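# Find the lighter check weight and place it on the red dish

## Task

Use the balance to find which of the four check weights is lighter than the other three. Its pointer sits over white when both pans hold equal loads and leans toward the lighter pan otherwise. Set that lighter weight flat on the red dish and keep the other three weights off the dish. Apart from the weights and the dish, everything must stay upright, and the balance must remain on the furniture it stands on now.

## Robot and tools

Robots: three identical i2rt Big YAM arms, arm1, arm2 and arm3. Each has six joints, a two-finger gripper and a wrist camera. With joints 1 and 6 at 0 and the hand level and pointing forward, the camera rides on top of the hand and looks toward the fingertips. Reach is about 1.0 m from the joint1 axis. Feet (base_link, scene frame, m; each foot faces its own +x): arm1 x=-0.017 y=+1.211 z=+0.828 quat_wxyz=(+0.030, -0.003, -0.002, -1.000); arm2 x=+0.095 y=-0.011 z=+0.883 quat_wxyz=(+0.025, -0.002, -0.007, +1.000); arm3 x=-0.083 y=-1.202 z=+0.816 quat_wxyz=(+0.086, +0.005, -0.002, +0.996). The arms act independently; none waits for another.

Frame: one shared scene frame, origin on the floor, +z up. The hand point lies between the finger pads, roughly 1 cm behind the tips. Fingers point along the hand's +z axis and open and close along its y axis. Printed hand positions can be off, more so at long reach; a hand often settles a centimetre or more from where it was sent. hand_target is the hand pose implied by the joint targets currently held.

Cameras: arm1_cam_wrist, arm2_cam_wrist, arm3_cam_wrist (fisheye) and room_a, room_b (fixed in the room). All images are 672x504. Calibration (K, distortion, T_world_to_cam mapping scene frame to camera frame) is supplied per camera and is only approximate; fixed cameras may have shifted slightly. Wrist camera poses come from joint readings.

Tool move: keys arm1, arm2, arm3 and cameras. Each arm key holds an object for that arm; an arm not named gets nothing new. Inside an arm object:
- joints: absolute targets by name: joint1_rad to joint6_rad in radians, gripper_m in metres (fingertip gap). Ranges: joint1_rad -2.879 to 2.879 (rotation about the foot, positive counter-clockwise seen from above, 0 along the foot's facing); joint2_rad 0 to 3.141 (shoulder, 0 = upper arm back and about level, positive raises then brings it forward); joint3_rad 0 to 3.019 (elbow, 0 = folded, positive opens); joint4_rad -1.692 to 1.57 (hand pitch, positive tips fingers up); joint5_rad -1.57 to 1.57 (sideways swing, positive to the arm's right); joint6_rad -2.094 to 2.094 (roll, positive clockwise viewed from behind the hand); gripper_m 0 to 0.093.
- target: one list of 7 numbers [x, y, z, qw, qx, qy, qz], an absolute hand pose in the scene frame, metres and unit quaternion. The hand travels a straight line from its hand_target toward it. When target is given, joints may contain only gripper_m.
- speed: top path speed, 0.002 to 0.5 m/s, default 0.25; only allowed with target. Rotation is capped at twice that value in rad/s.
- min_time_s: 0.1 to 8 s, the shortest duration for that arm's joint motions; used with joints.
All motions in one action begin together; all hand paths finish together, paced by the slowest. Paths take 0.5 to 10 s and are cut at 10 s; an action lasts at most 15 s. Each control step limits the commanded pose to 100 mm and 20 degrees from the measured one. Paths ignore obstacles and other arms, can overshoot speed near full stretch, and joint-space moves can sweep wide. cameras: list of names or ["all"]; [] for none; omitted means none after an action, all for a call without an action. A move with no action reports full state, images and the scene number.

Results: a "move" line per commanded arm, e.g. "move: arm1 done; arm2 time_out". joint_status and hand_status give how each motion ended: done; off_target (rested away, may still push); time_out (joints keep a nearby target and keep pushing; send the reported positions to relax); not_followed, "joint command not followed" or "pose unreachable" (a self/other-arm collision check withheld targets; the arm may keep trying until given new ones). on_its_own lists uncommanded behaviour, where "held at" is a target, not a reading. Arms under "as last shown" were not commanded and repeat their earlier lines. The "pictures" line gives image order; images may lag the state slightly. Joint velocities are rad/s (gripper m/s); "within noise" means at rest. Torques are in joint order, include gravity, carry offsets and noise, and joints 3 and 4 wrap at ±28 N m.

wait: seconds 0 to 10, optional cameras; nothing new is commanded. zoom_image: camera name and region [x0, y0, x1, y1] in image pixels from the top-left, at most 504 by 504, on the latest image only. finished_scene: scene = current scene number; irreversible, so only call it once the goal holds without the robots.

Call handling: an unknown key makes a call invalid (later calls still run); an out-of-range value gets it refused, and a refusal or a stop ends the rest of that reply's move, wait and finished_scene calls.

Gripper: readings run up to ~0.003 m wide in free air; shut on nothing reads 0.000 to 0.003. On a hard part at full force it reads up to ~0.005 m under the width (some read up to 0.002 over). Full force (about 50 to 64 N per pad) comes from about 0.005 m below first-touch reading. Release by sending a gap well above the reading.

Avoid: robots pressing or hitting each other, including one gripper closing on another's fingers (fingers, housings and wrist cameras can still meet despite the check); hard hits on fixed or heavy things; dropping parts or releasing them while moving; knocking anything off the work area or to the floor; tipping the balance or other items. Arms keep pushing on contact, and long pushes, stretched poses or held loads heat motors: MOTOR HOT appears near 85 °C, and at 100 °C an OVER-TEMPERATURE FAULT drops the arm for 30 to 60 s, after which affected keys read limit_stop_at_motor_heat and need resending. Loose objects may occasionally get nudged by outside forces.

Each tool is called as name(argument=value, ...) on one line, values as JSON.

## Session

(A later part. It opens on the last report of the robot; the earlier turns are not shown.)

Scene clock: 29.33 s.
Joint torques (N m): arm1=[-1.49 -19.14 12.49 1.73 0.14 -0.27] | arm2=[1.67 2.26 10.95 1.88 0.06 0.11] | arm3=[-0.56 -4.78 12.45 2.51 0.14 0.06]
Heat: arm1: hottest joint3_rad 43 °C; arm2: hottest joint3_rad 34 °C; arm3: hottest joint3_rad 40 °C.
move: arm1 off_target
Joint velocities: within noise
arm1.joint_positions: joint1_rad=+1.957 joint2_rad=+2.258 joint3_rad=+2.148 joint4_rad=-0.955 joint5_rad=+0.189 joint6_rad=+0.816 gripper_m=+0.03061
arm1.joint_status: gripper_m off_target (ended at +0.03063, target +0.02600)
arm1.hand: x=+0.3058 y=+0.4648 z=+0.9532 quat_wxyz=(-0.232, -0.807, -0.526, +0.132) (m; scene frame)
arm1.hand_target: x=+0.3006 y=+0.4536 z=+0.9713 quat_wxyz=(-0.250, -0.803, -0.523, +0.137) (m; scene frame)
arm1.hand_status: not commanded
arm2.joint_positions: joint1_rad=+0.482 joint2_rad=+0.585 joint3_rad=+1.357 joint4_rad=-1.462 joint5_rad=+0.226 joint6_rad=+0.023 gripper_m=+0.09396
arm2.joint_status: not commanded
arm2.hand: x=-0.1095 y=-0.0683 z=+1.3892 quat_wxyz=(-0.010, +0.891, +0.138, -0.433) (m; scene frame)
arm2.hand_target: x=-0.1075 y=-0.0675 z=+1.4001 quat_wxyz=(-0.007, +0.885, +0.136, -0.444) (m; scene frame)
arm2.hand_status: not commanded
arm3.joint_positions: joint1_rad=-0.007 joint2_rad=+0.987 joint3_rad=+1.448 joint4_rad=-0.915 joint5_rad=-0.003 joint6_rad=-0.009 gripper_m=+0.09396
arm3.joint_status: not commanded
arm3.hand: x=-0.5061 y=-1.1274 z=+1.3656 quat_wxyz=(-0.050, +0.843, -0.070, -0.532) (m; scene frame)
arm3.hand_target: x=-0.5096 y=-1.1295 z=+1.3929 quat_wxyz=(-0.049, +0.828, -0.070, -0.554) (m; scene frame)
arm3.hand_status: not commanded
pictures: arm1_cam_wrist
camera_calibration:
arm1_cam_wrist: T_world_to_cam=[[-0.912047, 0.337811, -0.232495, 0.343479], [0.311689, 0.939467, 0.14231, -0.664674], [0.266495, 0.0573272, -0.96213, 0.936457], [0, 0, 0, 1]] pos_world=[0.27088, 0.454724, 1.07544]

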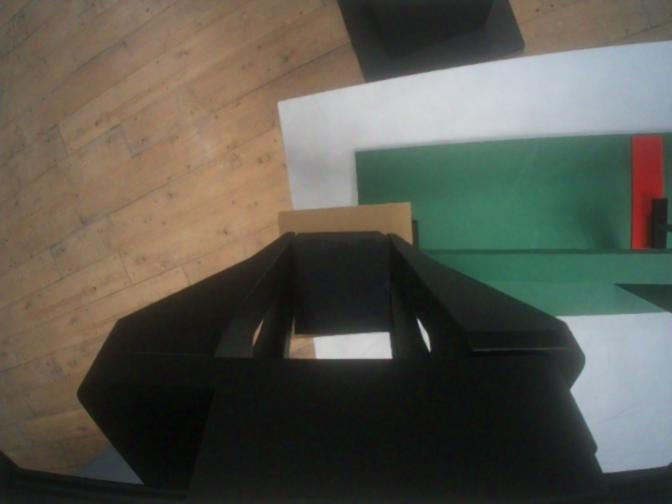

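Gripped. Tighten a bit and lift.

move(arm1={"target":[0.300,0.460,1.05,0.2505,0.804,0.523,-0.137],"speed":0.08,"joints":{"gripper_m":0.022}}, cameras=["arm1_cam_wrist"])

move(arm1={"target":[0.29,0.52,1.16,0.2505,0.804,0.523,-0.137],"speed":0.15}, cameras=["all"])

Scene clock: 31.37 s.
Joint torques (N m): arm1=[-1.08 -22.36 16.51 0.99 0.22 -0.2] | arm2=[1.49 2.14 10.96 1.91 0.07 0.1] | arm3=[-0.62 -4.72 12.46 2.48 0.14 0.05]
Heat: arm1: hottest joint3_rad 44 °C; arm2: hottest joint3_rad 34 °C; arm3: hottest joint3_rad 40 °C.
move: arm1 off_target
Joint velocities: within noise
arm1.joint_positions: joint1_rad=+1.957 joint2_rad=+2.255 joint3_rad=+2.238 joint4_rad=-1.113 joint5_rad=+0.189 joint6_rad=+0.816 gripper_m=+0.03061
arm1.joint_status: gripper_m off_target (ended at +0.03061, target +0.02200)
arm1.hand: x=+0.3005 y=+0.4763 z=+0.9827 quat_wxyz=(-0.201, -0.812, -0.533, +0.128) (m; scene frame)
arm1.hand_target: x=+0.2981 y=+0.4640 z=+1.0497 quat_wxyz=(-0.251, -0.803, -0.522, +0.138) (m; scene frame)
arm1.hand_status: off_target (0.069 m and 5.9 deg from the pose sent, 0.097 m and 2.2 deg at the start)
arm2, arm3: as last shown
pictures: arm1_cam_wrist
camera_calibration:
arm1_cam_wrist: T_world_to_cam=[[-0.91774, 0.350451, -0.186914, 0.292574], [0.316765, 0.929716, 0.18785, -0.719686], [0.239609, 0.11319, -0.964249, 0.949258], [0, 0, 0, 1]] pos_world=[0.269027, 0.459125, 1.1052]

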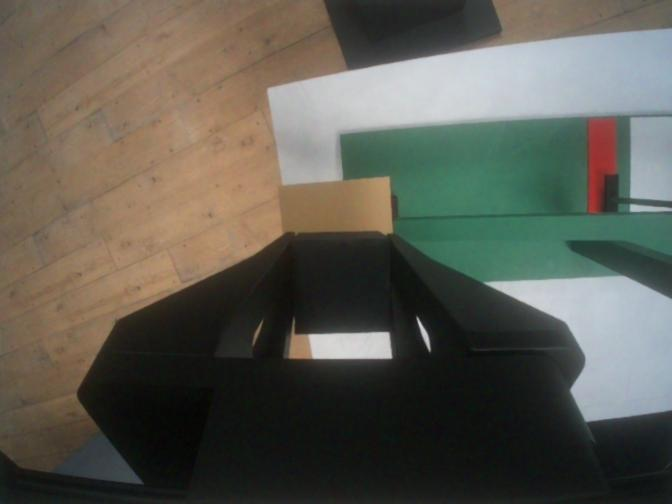

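Scene clock: 33.03 s.
Joint torques (N m): arm1=[0.26 -19.78 16.32 0.83 0.34 -0.08] | arm2=[1.67 2.32 10.97 1.98 0.06 0.11] | arm3=[-0.62 -4.6 12.46 2.5 0.14 0.05]
Heat: arm1: hottest joint3_rad 45 °C; arm2: hottest joint3_rad 34 °C; arm3: hottest joint3_rad 41 °C.
move: arm1 off_target
Joint velocities: within noise
arm1.joint_positions: joint1_rad=+1.957 joint2_rad=+2.095 joint3_rad=+2.270 joint4_rad=-1.303 joint5_rad=+0.195 joint6_rad=+0.816 gripper_m=+0.03061
arm1.joint_status: not commanded
arm1.hand: x=+0.2792 y=+0.5206 z=+1.0993 quat_wxyz=(-0.202, -0.812, -0.532, +0.131) (m; scene frame)
arm1.hand_target: x=+0.2881 y=+0.5232 z=+1.1592 quat_wxyz=(-0.251, -0.803, -0.523, +0.137) (m; scene frame)
arm1.hand_status: off_target (0.062 m and 5.8 deg from the pose sent, 0.183 m and 5.9 deg at the start)
arm2, arm3: as last shown
pictures: arm1_cam_wrist, arm2_cam_wrist, arm3_cam_wrist, room_a, room_b
camera_calibration:
arm1_cam_wrist: T_world_to_cam=[[-0.91756, 0.352018, -0.18484, 0.276122], [0.319944, 0.929718, 0.182372, -0.770858], [0.236048, 0.108199, -0.965699, 1.06698], [0, 0, 0, 1]] pos_world=[0.248131, 0.504034, 1.22201]
arm3_cam_wrist: T_world_to_cam=[[0.175441, 0.98449, 0.00019002, 1.20021], [0.860647, -0.153278, -0.485584, 0.928431], [-0.478023, 0.0853551, -0.87419, 1.17455], [0, 0, 0, 1]] pos_world=[-0.448155, -1.13954, 1.47739]

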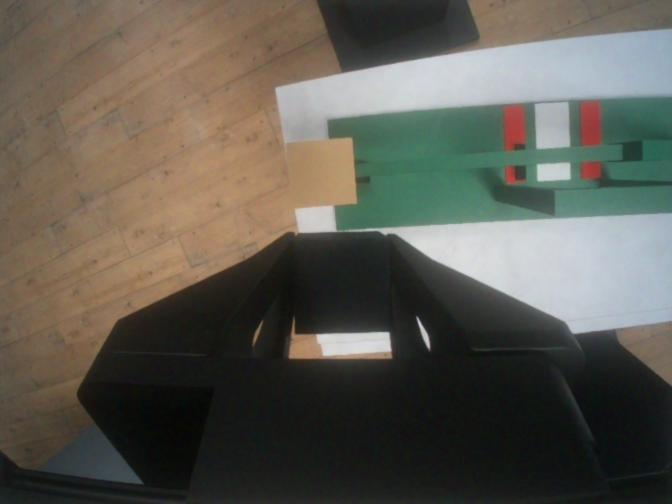

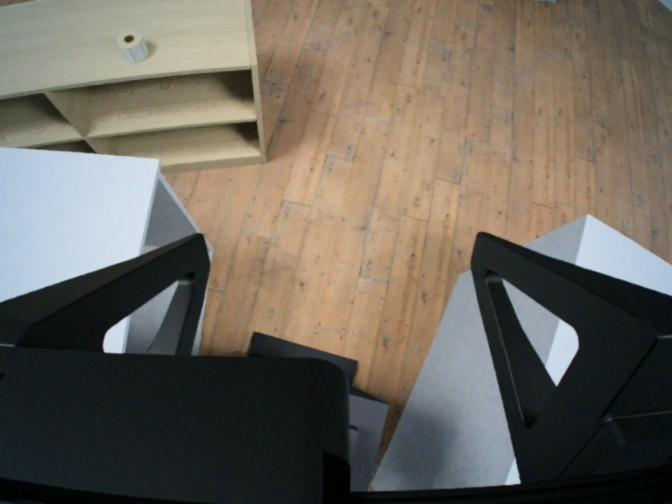

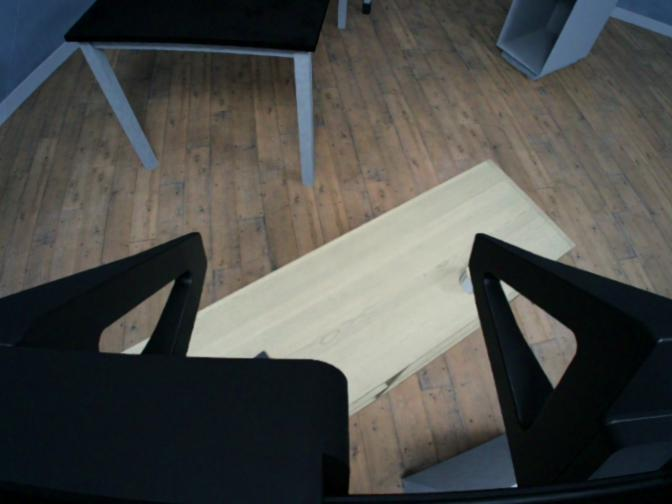

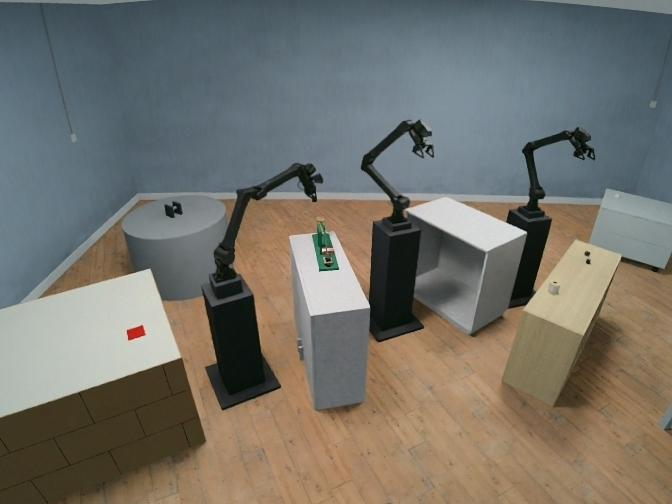

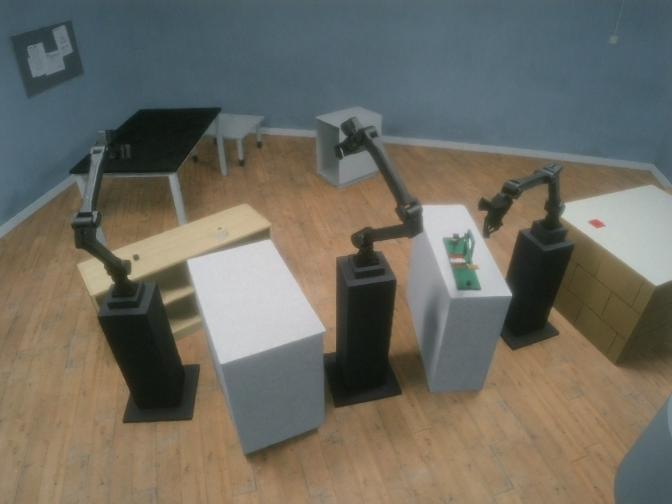

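move(arm1={"joints":{"joint1_rad":-1.48,"joint2_rad":1.2,"joint3_rad":1.6,"joint4_rad":-1.4,"joint5_rad":0,"joint6_rad":0},"min_time_s":5}, cameras=["all"])

Scene clock: 42.83 s.
Joint torques (N m): arm1=[-0.85 -7.82 11.41 0.96 -0.01 -0.26] | arm2=[1.55 2.14 10.93 1.94 0.08 0.11] | arm3=[-0.5 -4.66 12.51 2.48 0.14 0.05]
Heat: arm1: hottest joint3_rad 46 °C; arm2: hottest joint3_rad 36 °C; arm3: hottest joint3_rad 43 °C.
move: arm1 done
Joint velocities: within noise
arm1.joint_positions: joint1_rad=-1.472 joint2_rad=+1.222 joint3_rad=+1.586 joint4_rad=-1.396 joint5_rad=+0.003 joint6_rad=+0.015 gripper_m=+0.03072
arm1.joint_status: all done
arm1.hand: x=-0.0829 y=+1.6485 z=+1.2594 quat_wxyz=(+0.168, -0.729, +0.632, +0.204) (m; scene frame)
arm1.hand_target: x=-0.0788 y=+1.6424 z=+1.2746 quat_wxyz=(+0.179, -0.728, +0.626, +0.214) (m; scene frame)
arm1.hand_status: not commanded
arm2, arm3: as last shown
pictures: arm1_cam_wrist, arm2_cam_wrist, arm3_cam_wrist, room_a, room_b
camera_calibration:
arm1_cam_wrist: T_world_to_cam=[[0.989281, 0.14571, -0.00954427, -0.146099], [0.145917, -0.98399, 0.102333, 1.50835], [0.00551941, -0.102629, -0.994704, 1.54998], [0, 0, 0, 1]] pos_world=[-0.0841173, 1.66457, 1.38602]
arm3_cam_wrist: T_world_to_cam=[[0.175441, 0.98449, 0.00019002, 1.20021], [0.860647, -0.153278, -0.485584, 0.928431], [-0.478023, 0.0853551, -0.87419, 1.17455], [0, 0, 0, 1]] pos_world=[-0.448155, -1.13954, 1.47739]

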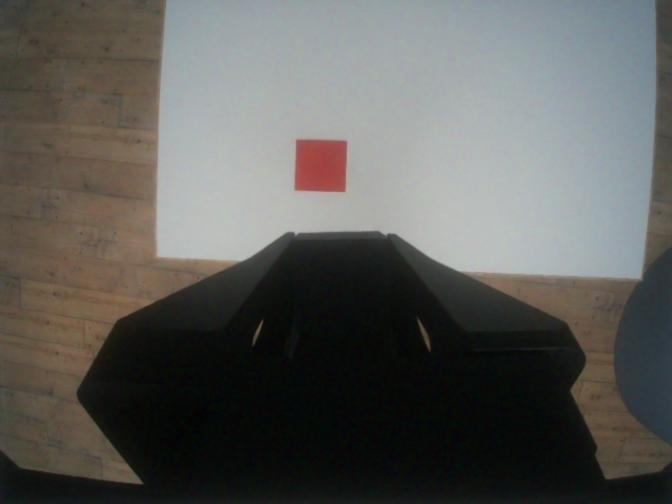

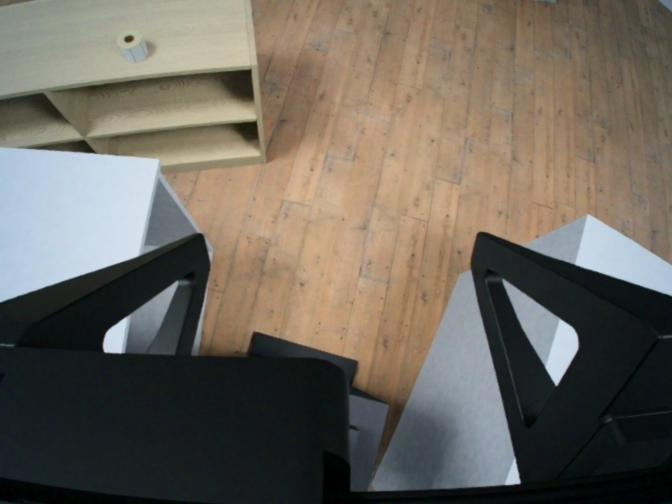

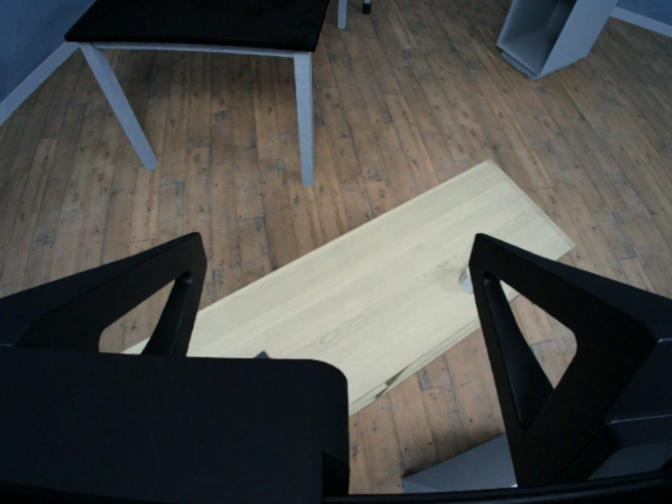

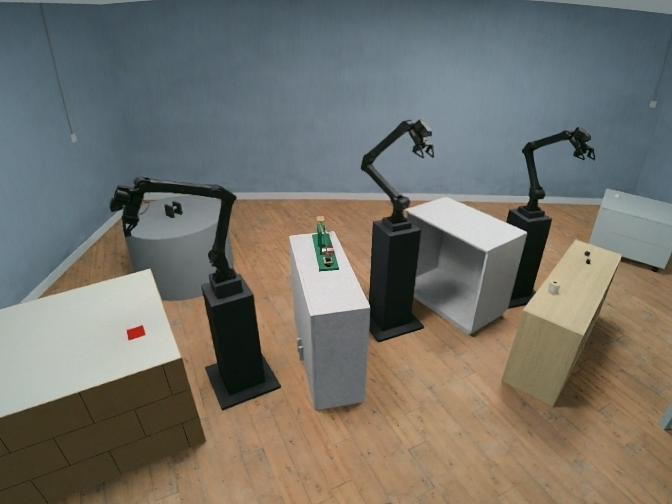

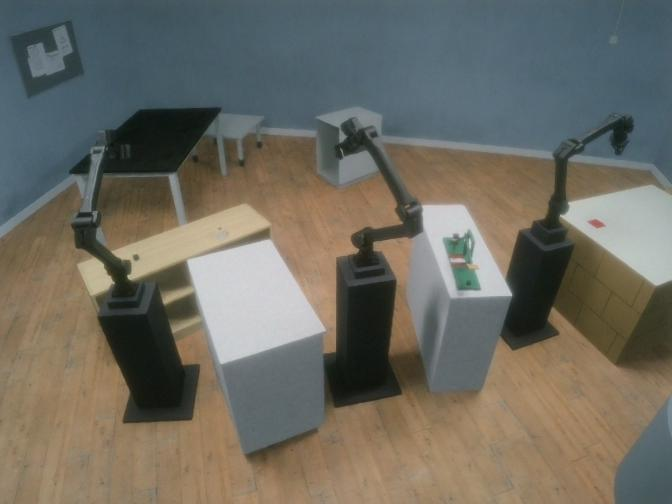

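move(arm1={"target":[-0.14,1.745,0.88,0.159,-0.736,0.635,0.184],"speed":0.2}, cameras=["arm1_cam_wrist","room_b","room_a"])

Scene clock: 46.33 s.
Joint torques (N m): arm1=[0.62 -10.34 9.98 1.85 0.19 0.04] | arm2=[1.55 2.43 10.96 1.94 0.07 0.1] | arm3=[-0.5 -4.66 12.44 2.5 0.15 0.05]
Heat: arm1: hottest joint3_rad 46 °C; arm2: hottest joint3_rad 36 °C; arm3: hottest joint3_rad 43 °C.
move: arm1 off_target
Joint velocities: within noise
arm1.joint_positions: joint1_rad=-1.400 joint2_rad=+1.663 joint3_rad=+1.003 joint4_rad=-0.454 joint5_rad=+0.050 joint6_rad=+0.069 gripper_m=+0.03072
arm1.joint_status: not commanded
arm1.hand: x=-0.1304 y=+1.7346 z=+0.8709 quat_wxyz=(+0.150, -0.738, +0.636, +0.168) (m; scene frame)
arm1.hand_target: x=-0.1399 y=+1.7447 z=+0.8803 quat_wxyz=(+0.159, -0.734, +0.634, +0.184) (m; scene frame)
arm1.hand_status: off_target (0.017 m and 2.1 deg from the pose sent, 0.396 m and 2.7 deg at the start)
arm2, arm3: as last shown
pictures: arm1_cam_wrist, room_a, room_b
camera_calibration:
arm1_cam_wrist: T_world_to_cam=[[0.988975, 0.147731, 0.0101871, -0.136212], [0.143439, -0.97279, 0.181945, 1.55067], [0.0367887, -0.178478, -0.983256, 1.29821], [0, 0, 0, 1]] pos_world=[-0.135475, 1.7603, 0.995727]

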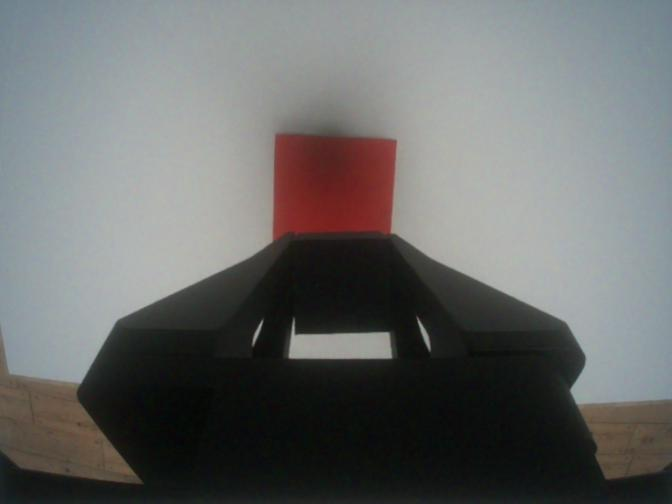

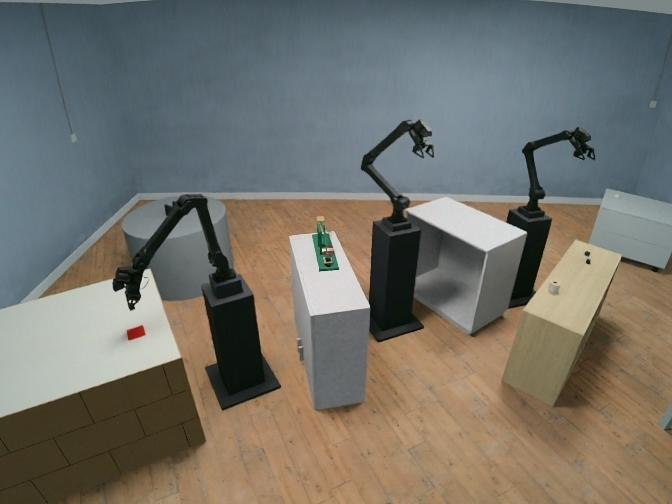

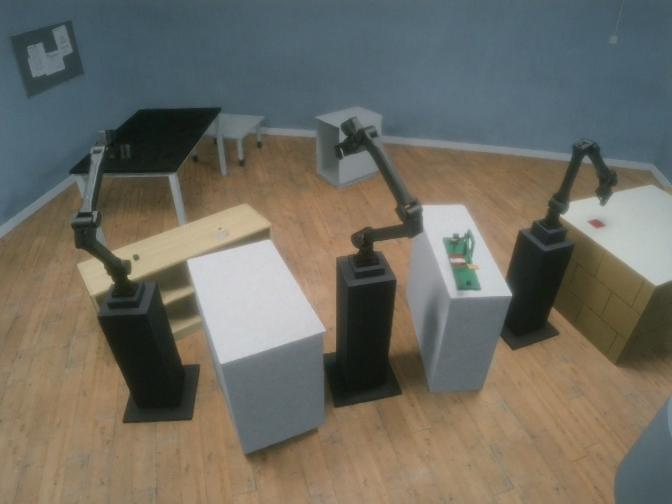

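move(arm1={"target":[-0.148,1.768,0.765,0.1688,-0.7326,0.6326,0.1956],"speed":0.12}, cameras=["arm1_cam_wrist","room_b","room_a"])

zoom_image(camera="room_a", region=[90, 260, 190, 360])

zoom_image(camera="room_b", region=[560, 170, 640, 250])

Scene clock: 48.63 s.
Joint torques (N m): arm1=[0.91 -12.1 8.14 1.81 0.2 0.03] | arm2=[1.55 2.2 10.99 1.95 0.07 0.11] | arm3=[-0.56 -4.6 12.46 2.48 0.15 0.05]
Heat: arm1: hottest joint3_rad 46 °C; arm2: hottest joint3_rad 36 °C; arm3: hottest joint3_rad 44 °C.
move: arm1 off_target
Joint velocities: within noise
arm1.joint_positions: joint1_rad=-1.397 joint2_rad=+1.933 joint3_rad=+0.983 joint4_rad=-0.135 joint5_rad=+0.054 joint6_rad=+0.072 gripper_m=+0.03072
arm1.joint_status: not commanded
arm1.hand: x=-0.1371 y=+1.7558 z=+0.7574 quat_wxyz=(+0.160, -0.735, +0.634, +0.180) (m; scene frame)
arm1.hand_target: x=-0.1480 y=+1.7676 z=+0.7654 quat_wxyz=(+0.168, -0.731, +0.631, +0.195) (m; scene frame)
arm1.hand_status: off_target (0.018 m and 2.1 deg from the pose sent, 0.112 m and 3.9 deg at the start)
arm2, arm3: as last shown
pictures: arm1_cam_wrist, room_a, room_b
camera_calibration:
arm1_cam_wrist: T_world_to_cam=[[0.989243, 0.145922, 0.0102922, -0.128443], [0.142701, -0.978093, 0.151561, 1.62508], [0.0321828, -0.148462, -0.988394, 1.14119], [0, 0, 0, 1]] pos_world=[-0.141566, 1.77765, 0.882964]

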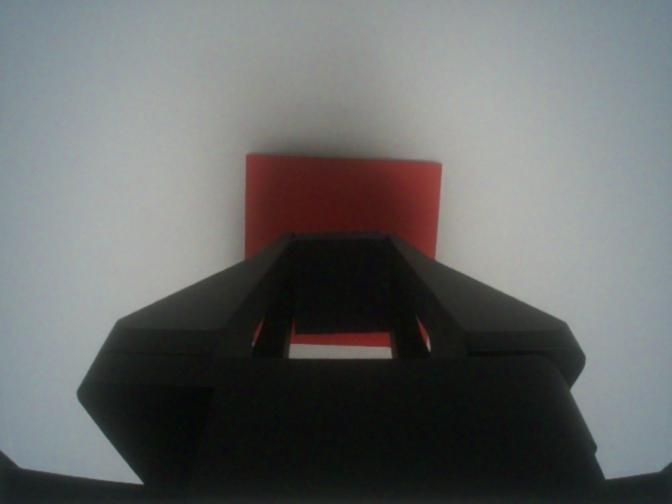

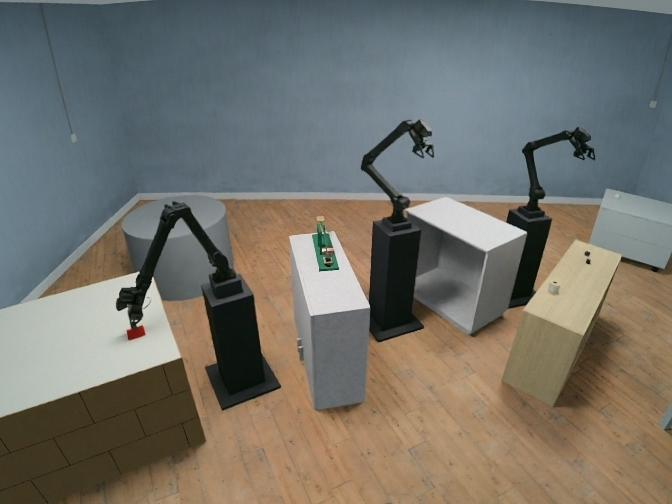

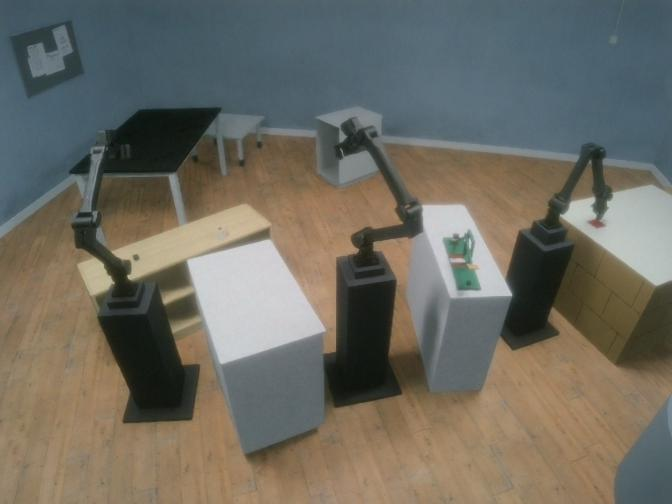

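Scaled by 5.040 from the camera's 672x504 image, which has a finer 960x720 frame.

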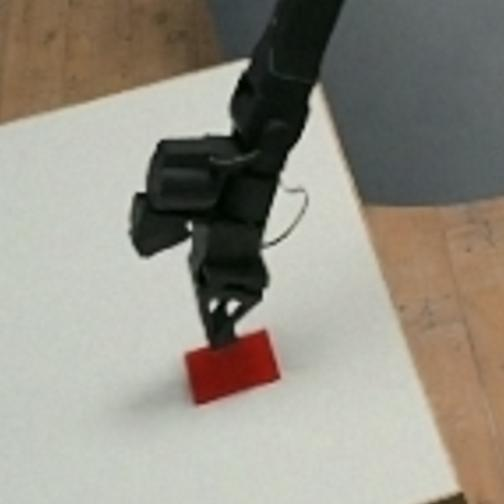

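Scaled by 6.300 from the camera's 672x504 image, which has a finer 960x720 frame.

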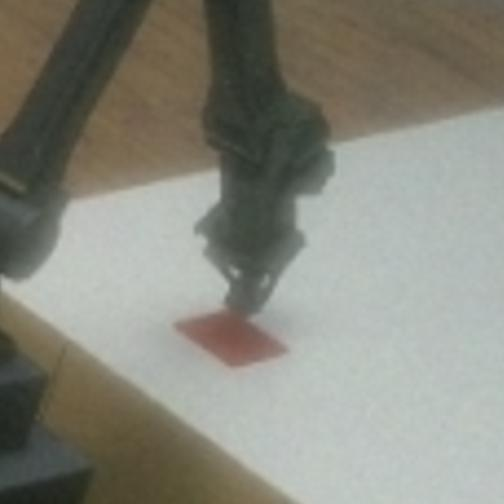

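move(arm1={"target":[-0.149,1.773,0.738,0.1688,-0.7326,0.6326,0.1956],"speed":0.06}, cameras=["arm1_cam_wrist","room_b"])

zoom_image(camera="room_b", region=[570, 190, 630, 240])

Scene clock: 50.13 s.
Joint torques (N m): arm1=[0.73 -11.99 8.91 1.74 0.18 0] | arm2=[1.73 2.14 11.04 1.89 0.08 0.11] | arm3=[-0.56 -4.78 12.45 2.5 0.14 0.05]
Heat: arm1: hottest joint3_rad 46 °C; arm2: hottest joint3_rad 36 °C; arm3: hottest joint3_rad 44 °C.
move: arm1 off_target
Joint velocities: within noise
arm1.joint_positions: joint1_rad=-1.397 joint2_rad=+1.999 joint3_rad=+0.983 joint4_rad=-0.078 joint5_rad=+0.054 joint6_rad=+0.072 gripper_m=+0.03072
arm1.joint_status: not commanded
arm1.hand: x=-0.1368 y=+1.7537 z=+0.7281 quat_wxyz=(+0.157, -0.736, +0.635, +0.175) (m; scene frame)
arm1.hand_target: x=-0.1490 y=+1.7722 z=+0.7388 quat_wxyz=(+0.168, -0.731, +0.631, +0.196) (m; scene frame)
arm1.hand_status: off_target (0.025 m and 2.7 deg from the pose sent, 0.029 m and 2.1 deg at the start)
arm2, arm3: as last shown
pictures: arm1_cam_wrist, room_b
camera_calibration:
arm1_cam_wrist: T_world_to_cam=[[0.989209, 0.146082, 0.0111644, -0.128955], [0.142369, -0.976454, 0.162074, 1.61688], [0.0345776, -0.158736, -0.986715, 1.12906], [0, 0, 0, 1]] pos_world=[-0.14167, 1.77687, 0.853451]

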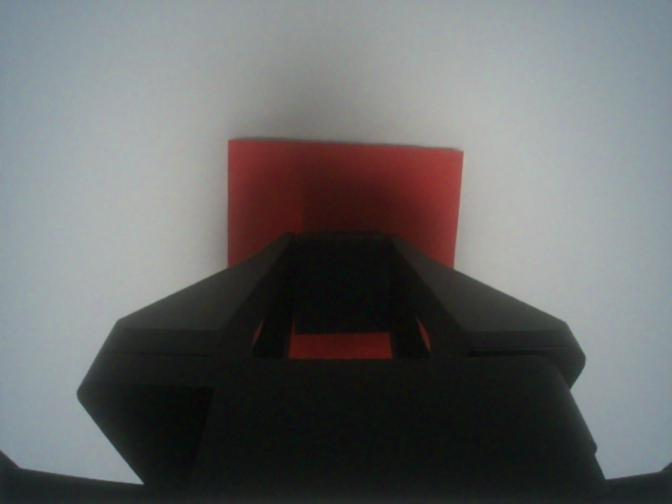

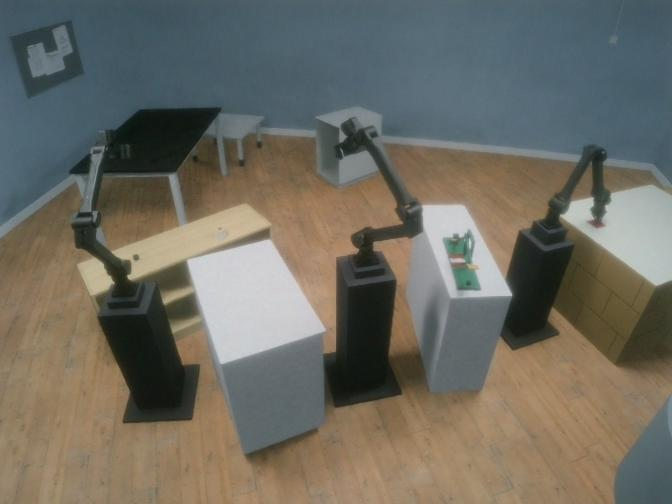

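Scaled by 8.400 from the camera's 672x504 image, which has a finer 960x720 frame.

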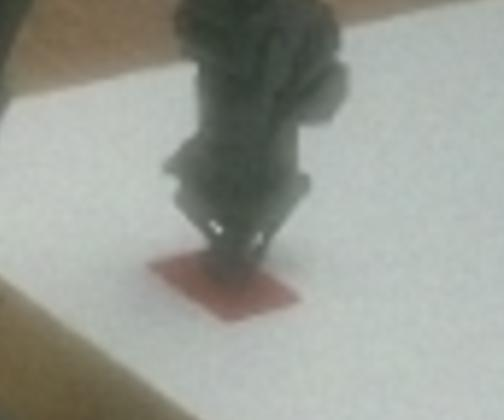

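move(arm1={"target":[-0.149,1.776,0.730,0.1688,-0.7326,0.6326,0.1956],"speed":0.05}, cameras=["arm1_cam_wrist"])

move(arm1={"target":[-0.149,1.776,0.724,0.1688,-0.7326,0.6326,0.1956],"speed":0.05}, cameras=["arm1_cam_wrist","room_b"])

zoom_image(camera="arm1_cam_wrist", region=[220, 110, 480, 370])

Scene clock: 51.30 s.
Joint torques (N m): arm1=[0.56 -11.22 9.31 1.95 0.15 0.02] | arm2=[1.67 2.32 10.97 1.96 0.08 0.11] | arm3=[-0.62 -4.6 12.48 2.5 0.14 0.05]
Heat: arm1: hottest joint3_rad 46 °C; arm2: hottest joint3_rad 36 °C; arm3: hottest joint3_rad 44 °C.
move: arm1 off_target
Joint velocities: within noise
arm1.joint_positions: joint1_rad=-1.397 joint2_rad=+2.012 joint3_rad=+0.985 joint4_rad=-0.065 joint5_rad=+0.055 joint6_rad=+0.072 gripper_m=+0.03072
arm1.joint_status: not commanded
arm1.hand: x=-0.1370 y=+1.7547 z=+0.7235 quat_wxyz=(+0.158, -0.736, +0.635, +0.176) (m; scene frame)
arm1.hand_target: x=-0.1489 y=+1.7750 z=+0.7309 quat_wxyz=(+0.168, -0.731, +0.631, +0.195) (m; scene frame)
arm1.hand_status: off_target (0.025 m and 2.6 deg from the pose sent, 0.026 m and 2.7 deg at the start)
arm2, arm3: as last shown
pictures: arm1_cam_wrist
camera_calibration:
arm1_cam_wrist: T_world_to_cam=[[0.989234, 0.145911, 0.0112697, -0.12869], [0.142275, -0.976898, 0.159461, 1.62129], [0.0342764, -0.156141, -0.98714, 1.12045], [0, 0, 0, 1]] pos_world=[-0.141769, 1.77756, 0.848954]

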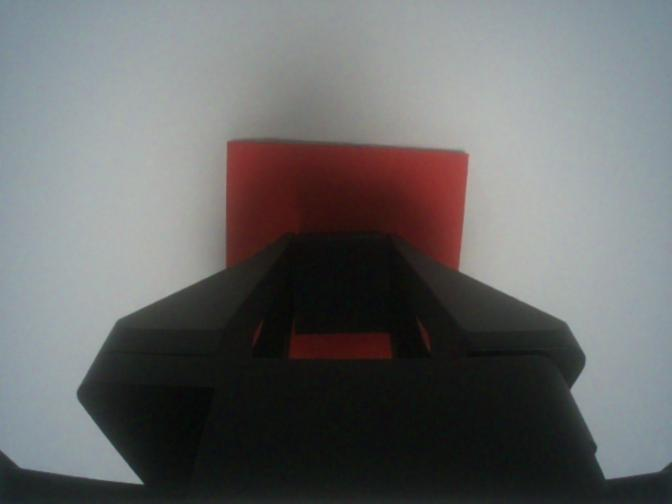

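Scene clock: 52.27 s.
Joint torques (N m): arm1=[0.56 -10.34 9.36 1.84 0.11 0.05] | arm2=[1.67 2.08 10.99 1.94 0.09 0.1] | arm3=[-0.38 -4.66 12.46 2.45 0.15 0.06]
Heat: arm1: hottest joint3_rad 46 °C; arm2: hottest joint3_rad 37 °C; arm3: hottest joint3_rad 44 °C.
move: arm1 off_target
Joint velocities: within noise
arm1.joint_positions: joint1_rad=-1.397 joint2_rad=+2.016 joint3_rad=+0.985 joint4_rad=-0.052 joint5_rad=+0.055 joint6_rad=+0.072 gripper_m=+0.03072
arm1.joint_status: not commanded
arm1.hand: x=-0.1375 y=+1.7566 z=+0.7229 quat_wxyz=(+0.160, -0.735, +0.634, +0.180) (m; scene frame)
arm1.hand_target: x=-0.1489 y=+1.7750 z=+0.7248 quat_wxyz=(+0.168, -0.731, +0.631, +0.195) (m; scene frame)
arm1.hand_status: off_target (0.023 m and 2.1 deg from the pose sent, 0.024 m and 2.6 deg at the start)
arm2.joint_positions: joint1_rad=+0.482 joint2_rad=+0.585 joint3_rad=+1.357 joint4_rad=-1.462 joint5_rad=+0.226 joint6_rad=+0.023 gripper_m=+0.09396
arm2.joint_status: not commanded
arm2.hand: x=-0.1095 y=-0.0683 z=+1.3892 quat_wxyz=(-0.010, +0.891, +0.138, -0.433) (m; scene frame)
arm2.hand_target: x=-0.1075 y=-0.0675 z=+1.4001 quat_wxyz=(-0.007, +0.885, +0.136, -0.444) (m; scene frame)
arm2.hand_status: not commanded
arm3.joint_positions: joint1_rad=-0.007 joint2_rad=+0.987 joint3_rad=+1.448 joint4_rad=-0.915 joint5_rad=-0.003 joint6_rad=-0.009 gripper_m=+0.09396
arm3.joint_status: not commanded
arm3.hand: x=-0.5061 y=-1.1274 z=+1.3656 quat_wxyz=(-0.050, +0.843, -0.070, -0.532) (m; scene frame)
arm3.hand_target: x=-0.5096 y=-1.1295 z=+1.3929 quat_wxyz=(-0.049, +0.828, -0.070, -0.554) (m; scene frame)
arm3.hand_status: not commanded
pictures: arm1_cam_wrist, room_b
camera_calibration:
arm1_cam_wrist: T_world_to_cam=[[0.989272, 0.14571, 0.0104824, -0.127575], [0.142498, -0.978291, 0.150467, 1.63229], [0.0321794, -0.147359, -0.988559, 1.10548], [0, 0, 0, 1]] pos_world=[-0.141965, 1.77835, 0.848565]

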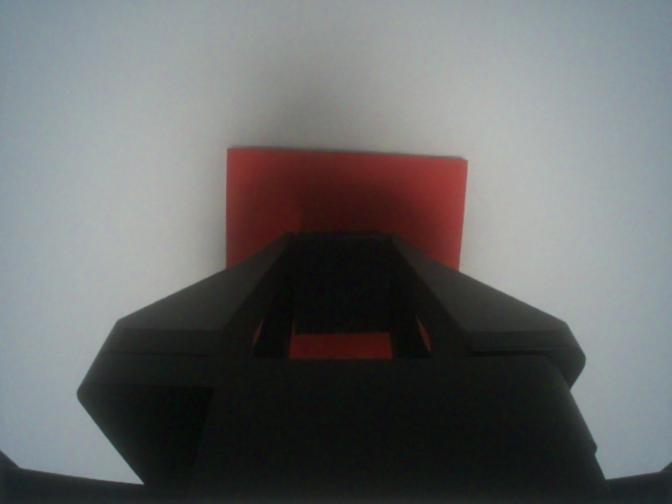

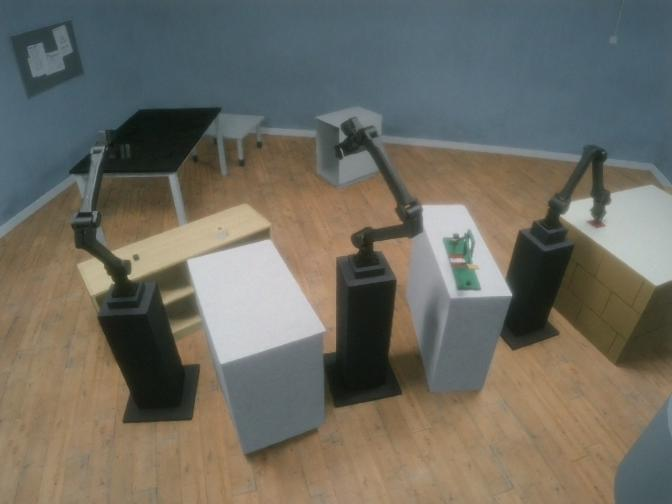

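Scaled by 1.938 from the camera's 672x504 image, which has a finer 960x720 frame.

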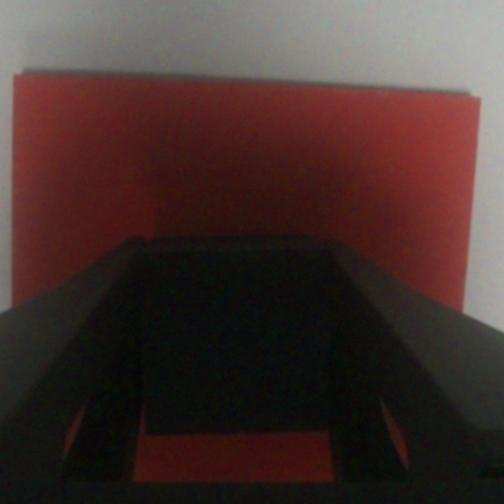

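move(arm1={"target":[-0.149,1.776,0.718,0.1688,-0.7326,0.6326,0.1956],"speed":0.05}, cameras=["arm1_cam_wrist"])

move(arm1={"target":[-0.149,1.776,0.712,0.1688,-0.7326,0.6326,0.1956],"speed":0.05}, cameras=["arm1_cam_wrist"])

Scene clock: 53.43 s.
Joint torques (N m): arm1=[0.56 -9.47 9.22 2.04 0.11 0] | arm2=[1.38 2.32 10.97 1.95 0.09 0.11] | arm3=[-0.56 -4.72 12.46 2.48 0.14 0.06]
Heat: arm1: hottest joint3_rad 46 °C; arm2: hottest joint3_rad 37 °C; arm3: hottest joint3_rad 45 °C.
move: arm1 off_target
Joint velocities: within noise
arm1.joint_positions: joint1_rad=-1.397 joint2_rad=+2.022 joint3_rad=+0.988 joint4_rad=-0.038 joint5_rad=+0.056 joint6_rad=+0.072 gripper_m=+0.03072
arm1.joint_status: not commanded
arm1.hand: x=-0.1382 y=+1.7600 z=+0.7225 quat_wxyz=(+0.164, -0.734, +0.633, +0.184) (m; scene frame)
arm1.hand_target: x=-0.1490 y=+1.7751 z=+0.7186 quat_wxyz=(+0.168, -0.731, +0.631, +0.195) (m; scene frame)
arm1.hand_status: off_target (0.020 m and 1.4 deg from the pose sent, 0.023 m and 2.1 deg at the start)
arm2, arm3: as last shown
pictures: arm1_cam_wrist
camera_calibration:
arm1_cam_wrist: T_world_to_cam=[[0.989348, 0.145213, 0.0101398, -0.126284], [0.142425, -0.980038, 0.138714, 1.64738], [0.0300805, -0.135792, -0.990281, 1.08617], [0, 0, 0, 1]] pos_world=[-0.142361, 1.78033, 0.848379]

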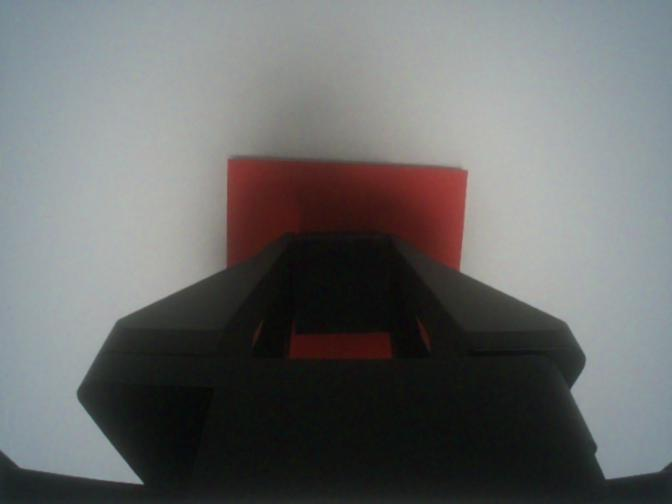

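Scene clock: 54.40 s.
Joint torques (N m): arm1=[0.38 -9.64 9.06 2.18 0.04 0] | arm2=[1.55 2.08 10.96 1.95 0.07 0.09] | arm3=[-0.5 -4.72 12.48 2.5 0.14 0.05]
Heat: arm1: hottest joint3_rad 46 °C; arm2: hottest joint3_rad 37 °C; arm3: hottest joint3_rad 45 °C.
move: arm1 off_target
Joint velocities: within noise
arm1.joint_positions: joint1_rad=-1.397 joint2_rad=+2.025 joint3_rad=+0.989 joint4_rad=-0.027 joint5_rad=+0.057 joint6_rad=+0.072 gripper_m=+0.03072
arm1.joint_status: not commanded
arm1.hand: x=-0.1383 y=+1.7617 z=+0.7219 quat_wxyz=(+0.167, -0.733, +0.633, +0.187) (m; scene frame)
arm1.hand_target: x=-0.1488 y=+1.7748 z=+0.7125 quat_wxyz=(+0.168, -0.731, +0.631, +0.195) (m; scene frame)
arm1.hand_status: off_target (0.020 m and 1.0 deg from the pose sent, 0.022 m and 1.4 deg at the start)
arm2, arm3: as last shown
pictures: arm1_cam_wrist
camera_calibration:
arm1_cam_wrist: T_world_to_cam=[[0.989481, 0.14426, 0.0107589, -0.125105], [0.141627, -0.9812, 0.131107, 1.65664], [0.0294702, -0.128205, -0.99131, 1.07306], [0, 0, 0, 1]] pos_world=[-0.14246, 1.78111, 0.847888]

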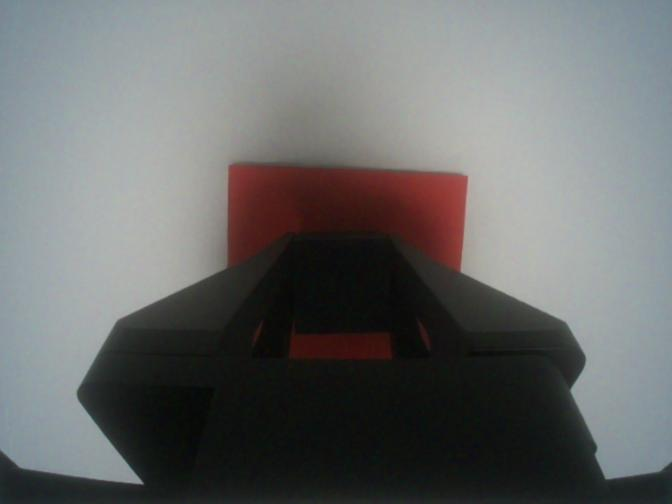

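move(arm1={"joints":{"gripper_m":0.034}})

move(arm1={"joints":{"gripper_m":0.06}}, cameras=["arm1_cam_wrist"])

Scene clock: 55.27 s.
Joint torques (N m): arm1=[0.79 -11.81 7.97 1.7 0.06 -0.02] | arm2=[1.38 2.26 10.97 1.95 0.08 0.11] | arm3=[-0.56 -4.72 12.48 2.5 0.14 0.05]
Heat: arm1: hottest joint3_rad 46 °C; arm2: hottest joint3_rad 37 °C; arm3: hottest joint3_rad 45 °C.
move: arm1 done
Joint velocities: within noise
arm1.joint_positions: joint1_rad=-1.397 joint2_rad=+2.051 joint3_rad=+1.000 joint4_rad=-0.017 joint5_rad=+0.057 joint6_rad=+0.073 gripper_m=+0.03392
arm1.joint_status: all done
arm1.hand: x=-0.1389 y=+1.7640 z=+0.7126 quat_wxyz=(+0.165, -0.733, +0.634, +0.185) (m; scene frame)
arm1.hand_target: x=-0.1488 y=+1.7748 z=+0.7126 quat_wxyz=(+0.168, -0.731, +0.631, +0.195) (m; scene frame)
arm1.hand_status: not commanded
arm2, arm3: as last shown
pictures: none

Scene clock: 55.87 s.
Joint torques (N m): arm1=[0.62 -10.99 8.12 1.76 0.04 -0.03] | arm2=[1.44 2.02 10.97 1.98 0.08 0.11] | arm3=[-0.56 -4.6 12.48 2.48 0.14 0.05]
Heat: arm1: hottest joint3_rad 45 °C; arm2: hottest joint3_rad 37 °C; arm3: hottest joint3_rad 45 °C.
move: arm1 done
Joint velocities: within noise
arm1.joint_positions: joint1_rad=-1.397 joint2_rad=+2.051 joint3_rad=+1.000 joint4_rad=-0.017 joint5_rad=+0.057 joint6_rad=+0.073 gripper_m=+0.05980
arm1.joint_status: all done
arm1.hand: x=-0.1389 y=+1.7640 z=+0.7126 quat_wxyz=(+0.165, -0.733, +0.634, +0.185) (m; scene frame)
arm1.hand_target: x=-0.1488 y=+1.7748 z=+0.7126 quat_wxyz=(+0.168, -0.731, +0.631, +0.195) (m; scene frame)
arm1.hand_status: not commanded
arm2, arm3: as last shown
pictures: arm1_cam_wrist
camera_calibration:
arm1_cam_wrist: T_world_to_cam=[[0.989613, 0.143363, 0.0106226, -0.122969], [0.140621, -0.980732, 0.135613, 1.65586], [0.0298598, -0.132711, -0.990705, 1.07179], [0, 0, 0, 1]] pos_world=[-0.143159, 1.78382, 0.838582]

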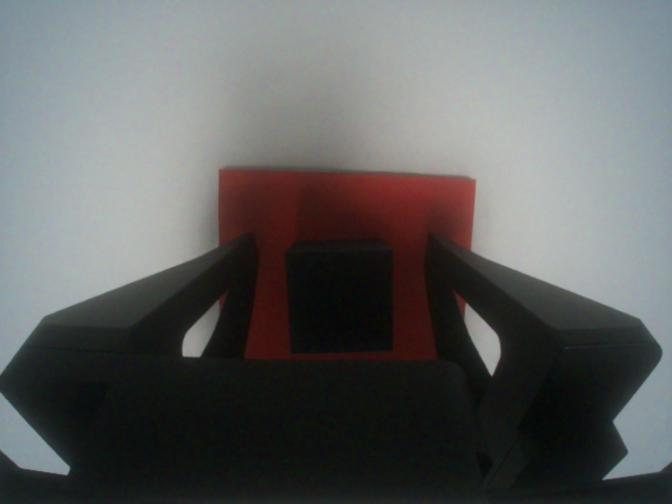

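move(arm1={"target":[-0.138,1.73,0.85,0.1688,-0.7326,0.6326,0.1956],"speed":0.12})

move(arm1={"target":[-0.13,1.66,0.97,0.1688,-0.7326,0.6326,0.1956],"speed":0.2}, cameras=["arm1_cam_wrist","room_a","room_b"])

zoom_image(camera="room_a", region=[270, 190, 390, 290])

zoom_image(camera="arm1_cam_wrist", region=[220, 60, 420, 260])

zoom_image(camera="room_b", region=[410, 210, 510, 310])

Scene clock: 58.10 s.
Joint torques (N m): arm1=[0.91 -11.87 8.28 0.95 0.16 0] | arm2=[1.26 2.26 10.96 1.89 0.07 0.12] | arm3=[-0.62 -4.78 12.45 2.48 0.14 0.05]
Heat: arm1: hottest joint3_rad 45 °C; arm2: hottest joint3_rad 37 °C; arm3: hottest joint3_rad 45 °C.
move: arm1 off_target
Joint velocities: within noise
arm1.joint_positions: joint1_rad=-1.397 joint2_rad=+1.700 joint3_rad=+0.920 joint4_rad=-0.286 joint5_rad=+0.057 joint6_rad=+0.073 gripper_m=+0.05990
arm1.joint_status: not commanded
arm1.hand: x=-0.1297 y=+1.7285 z=+0.8380 quat_wxyz=(+0.165, -0.733, +0.634, +0.186) (m; scene frame)
arm1.hand_target: x=-0.1379 y=+1.7300 z=+0.8498 quat_wxyz=(+0.168, -0.731, +0.631, +0.195) (m; scene frame)
arm1.hand_status: off_target (0.015 m and 1.2 deg from the pose sent, 0.142 m and 1.2 deg at the start)
arm2, arm3: as last shown
pictures: none

Scene clock: 59.60 s.
Joint torques (N m): arm1=[0.67 -8.41 10.65 0.81 0.21 0.03] | arm2=[1.44 2.26 10.93 1.98 0.08 0.11] | arm3=[-0.62 -4.6 12.49 2.51 0.15 0.05]
Heat: arm1: hottest joint3_rad 45 °C; arm2: hottest joint3_rad 37 °C; arm3: hottest joint3_rad 45 °C.
move: arm1 off_target
Joint velocities: within noise
arm1.joint_positions: joint1_rad=-1.369 joint2_rad=+1.325 joint3_rad=+0.879 joint4_rad=-0.621 joint5_rad=+0.069 joint6_rad=+0.095 gripper_m=+0.05990
arm1.joint_status: not commanded
arm1.hand: x=-0.1232 y=+1.6592 z=+0.9593 quat_wxyz=(+0.165, -0.733, +0.632, +0.186) (m; scene frame)
arm1.hand_target: x=-0.1299 y=+1.6600 z=+0.9700 quat_wxyz=(+0.169, -0.731, +0.631, +0.195) (m; scene frame)
arm1.hand_status: off_target (0.013 m and 1.1 deg from the pose sent, 0.149 m and 1.2 deg at the start)
arm2, arm3: as last shown
pictures: arm1_cam_wrist, room_a, room_b
camera_calibration:
arm1_cam_wrist: T_world_to_cam=[[0.98921, 0.146161, 0.0100202, -0.130267], [0.143526, -0.980551, 0.133864, 1.51915], [0.029391, -0.130981, -0.990949, 1.2992], [0, 0, 0, 1]] pos_world=[-0.127361, 1.67882, 1.08538]

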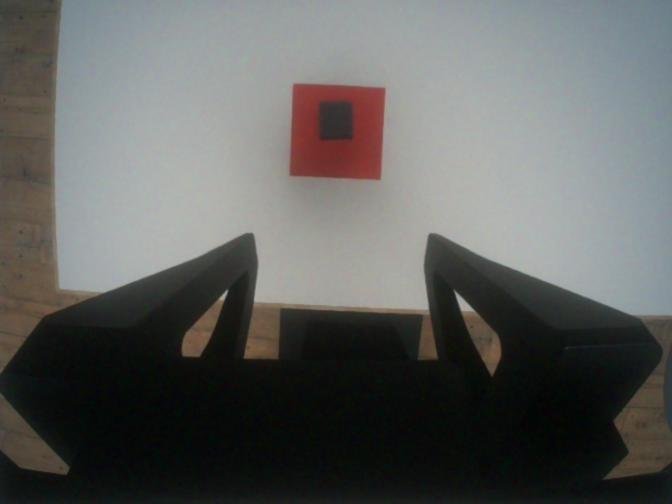

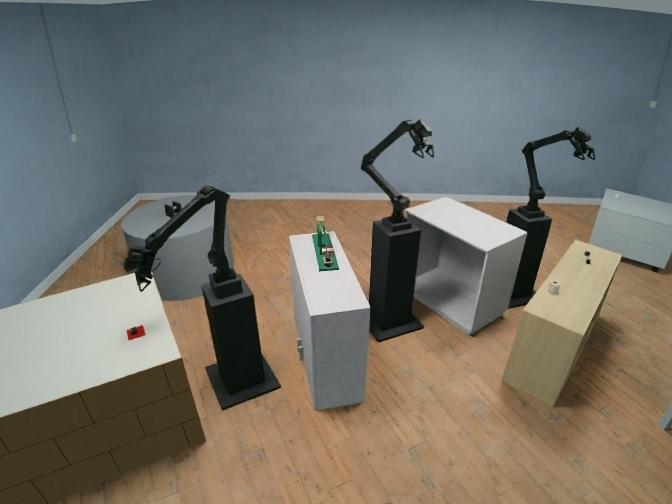

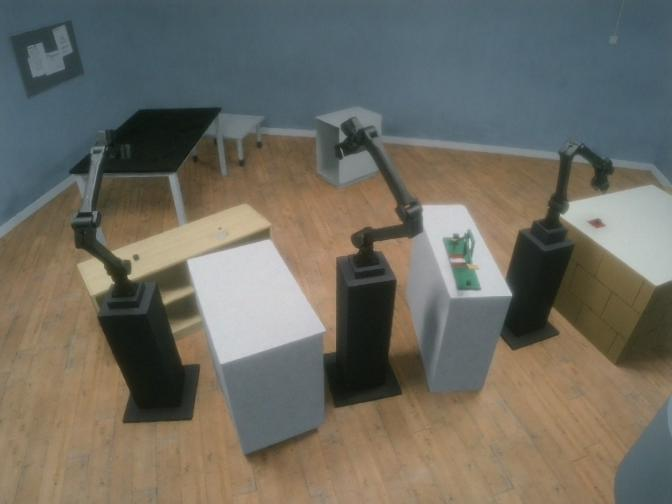

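Scaled by 4.200 from the camera's 672x504 image, which has a finer 960x720 frame.

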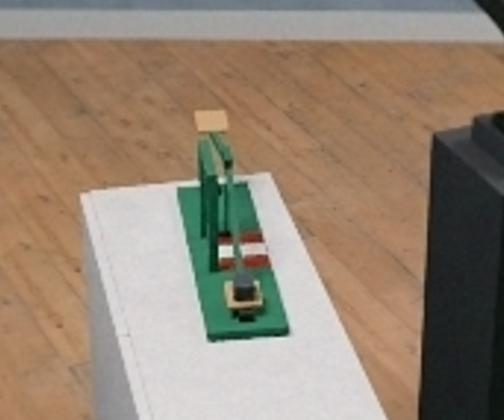

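Scaled by 2.520 from the camera's 672x504 image, which has a finer 960x720 frame.

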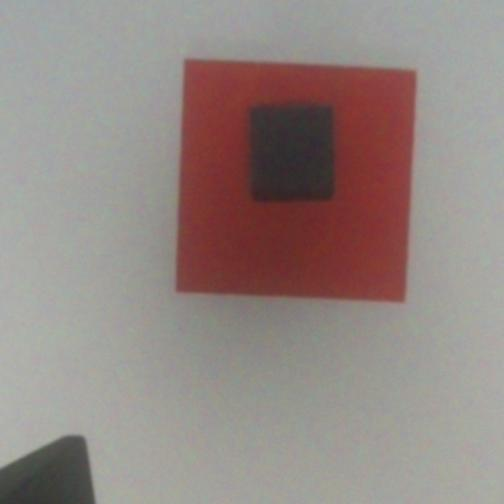

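Scaled by 5.040 from the camera's 672x504 image, which has a finer 960x720 frame.

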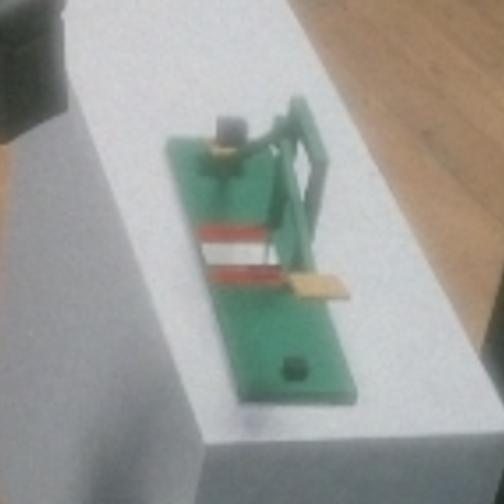

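Done.

finished_scene(scene=1)

The scene is finished: the task was done.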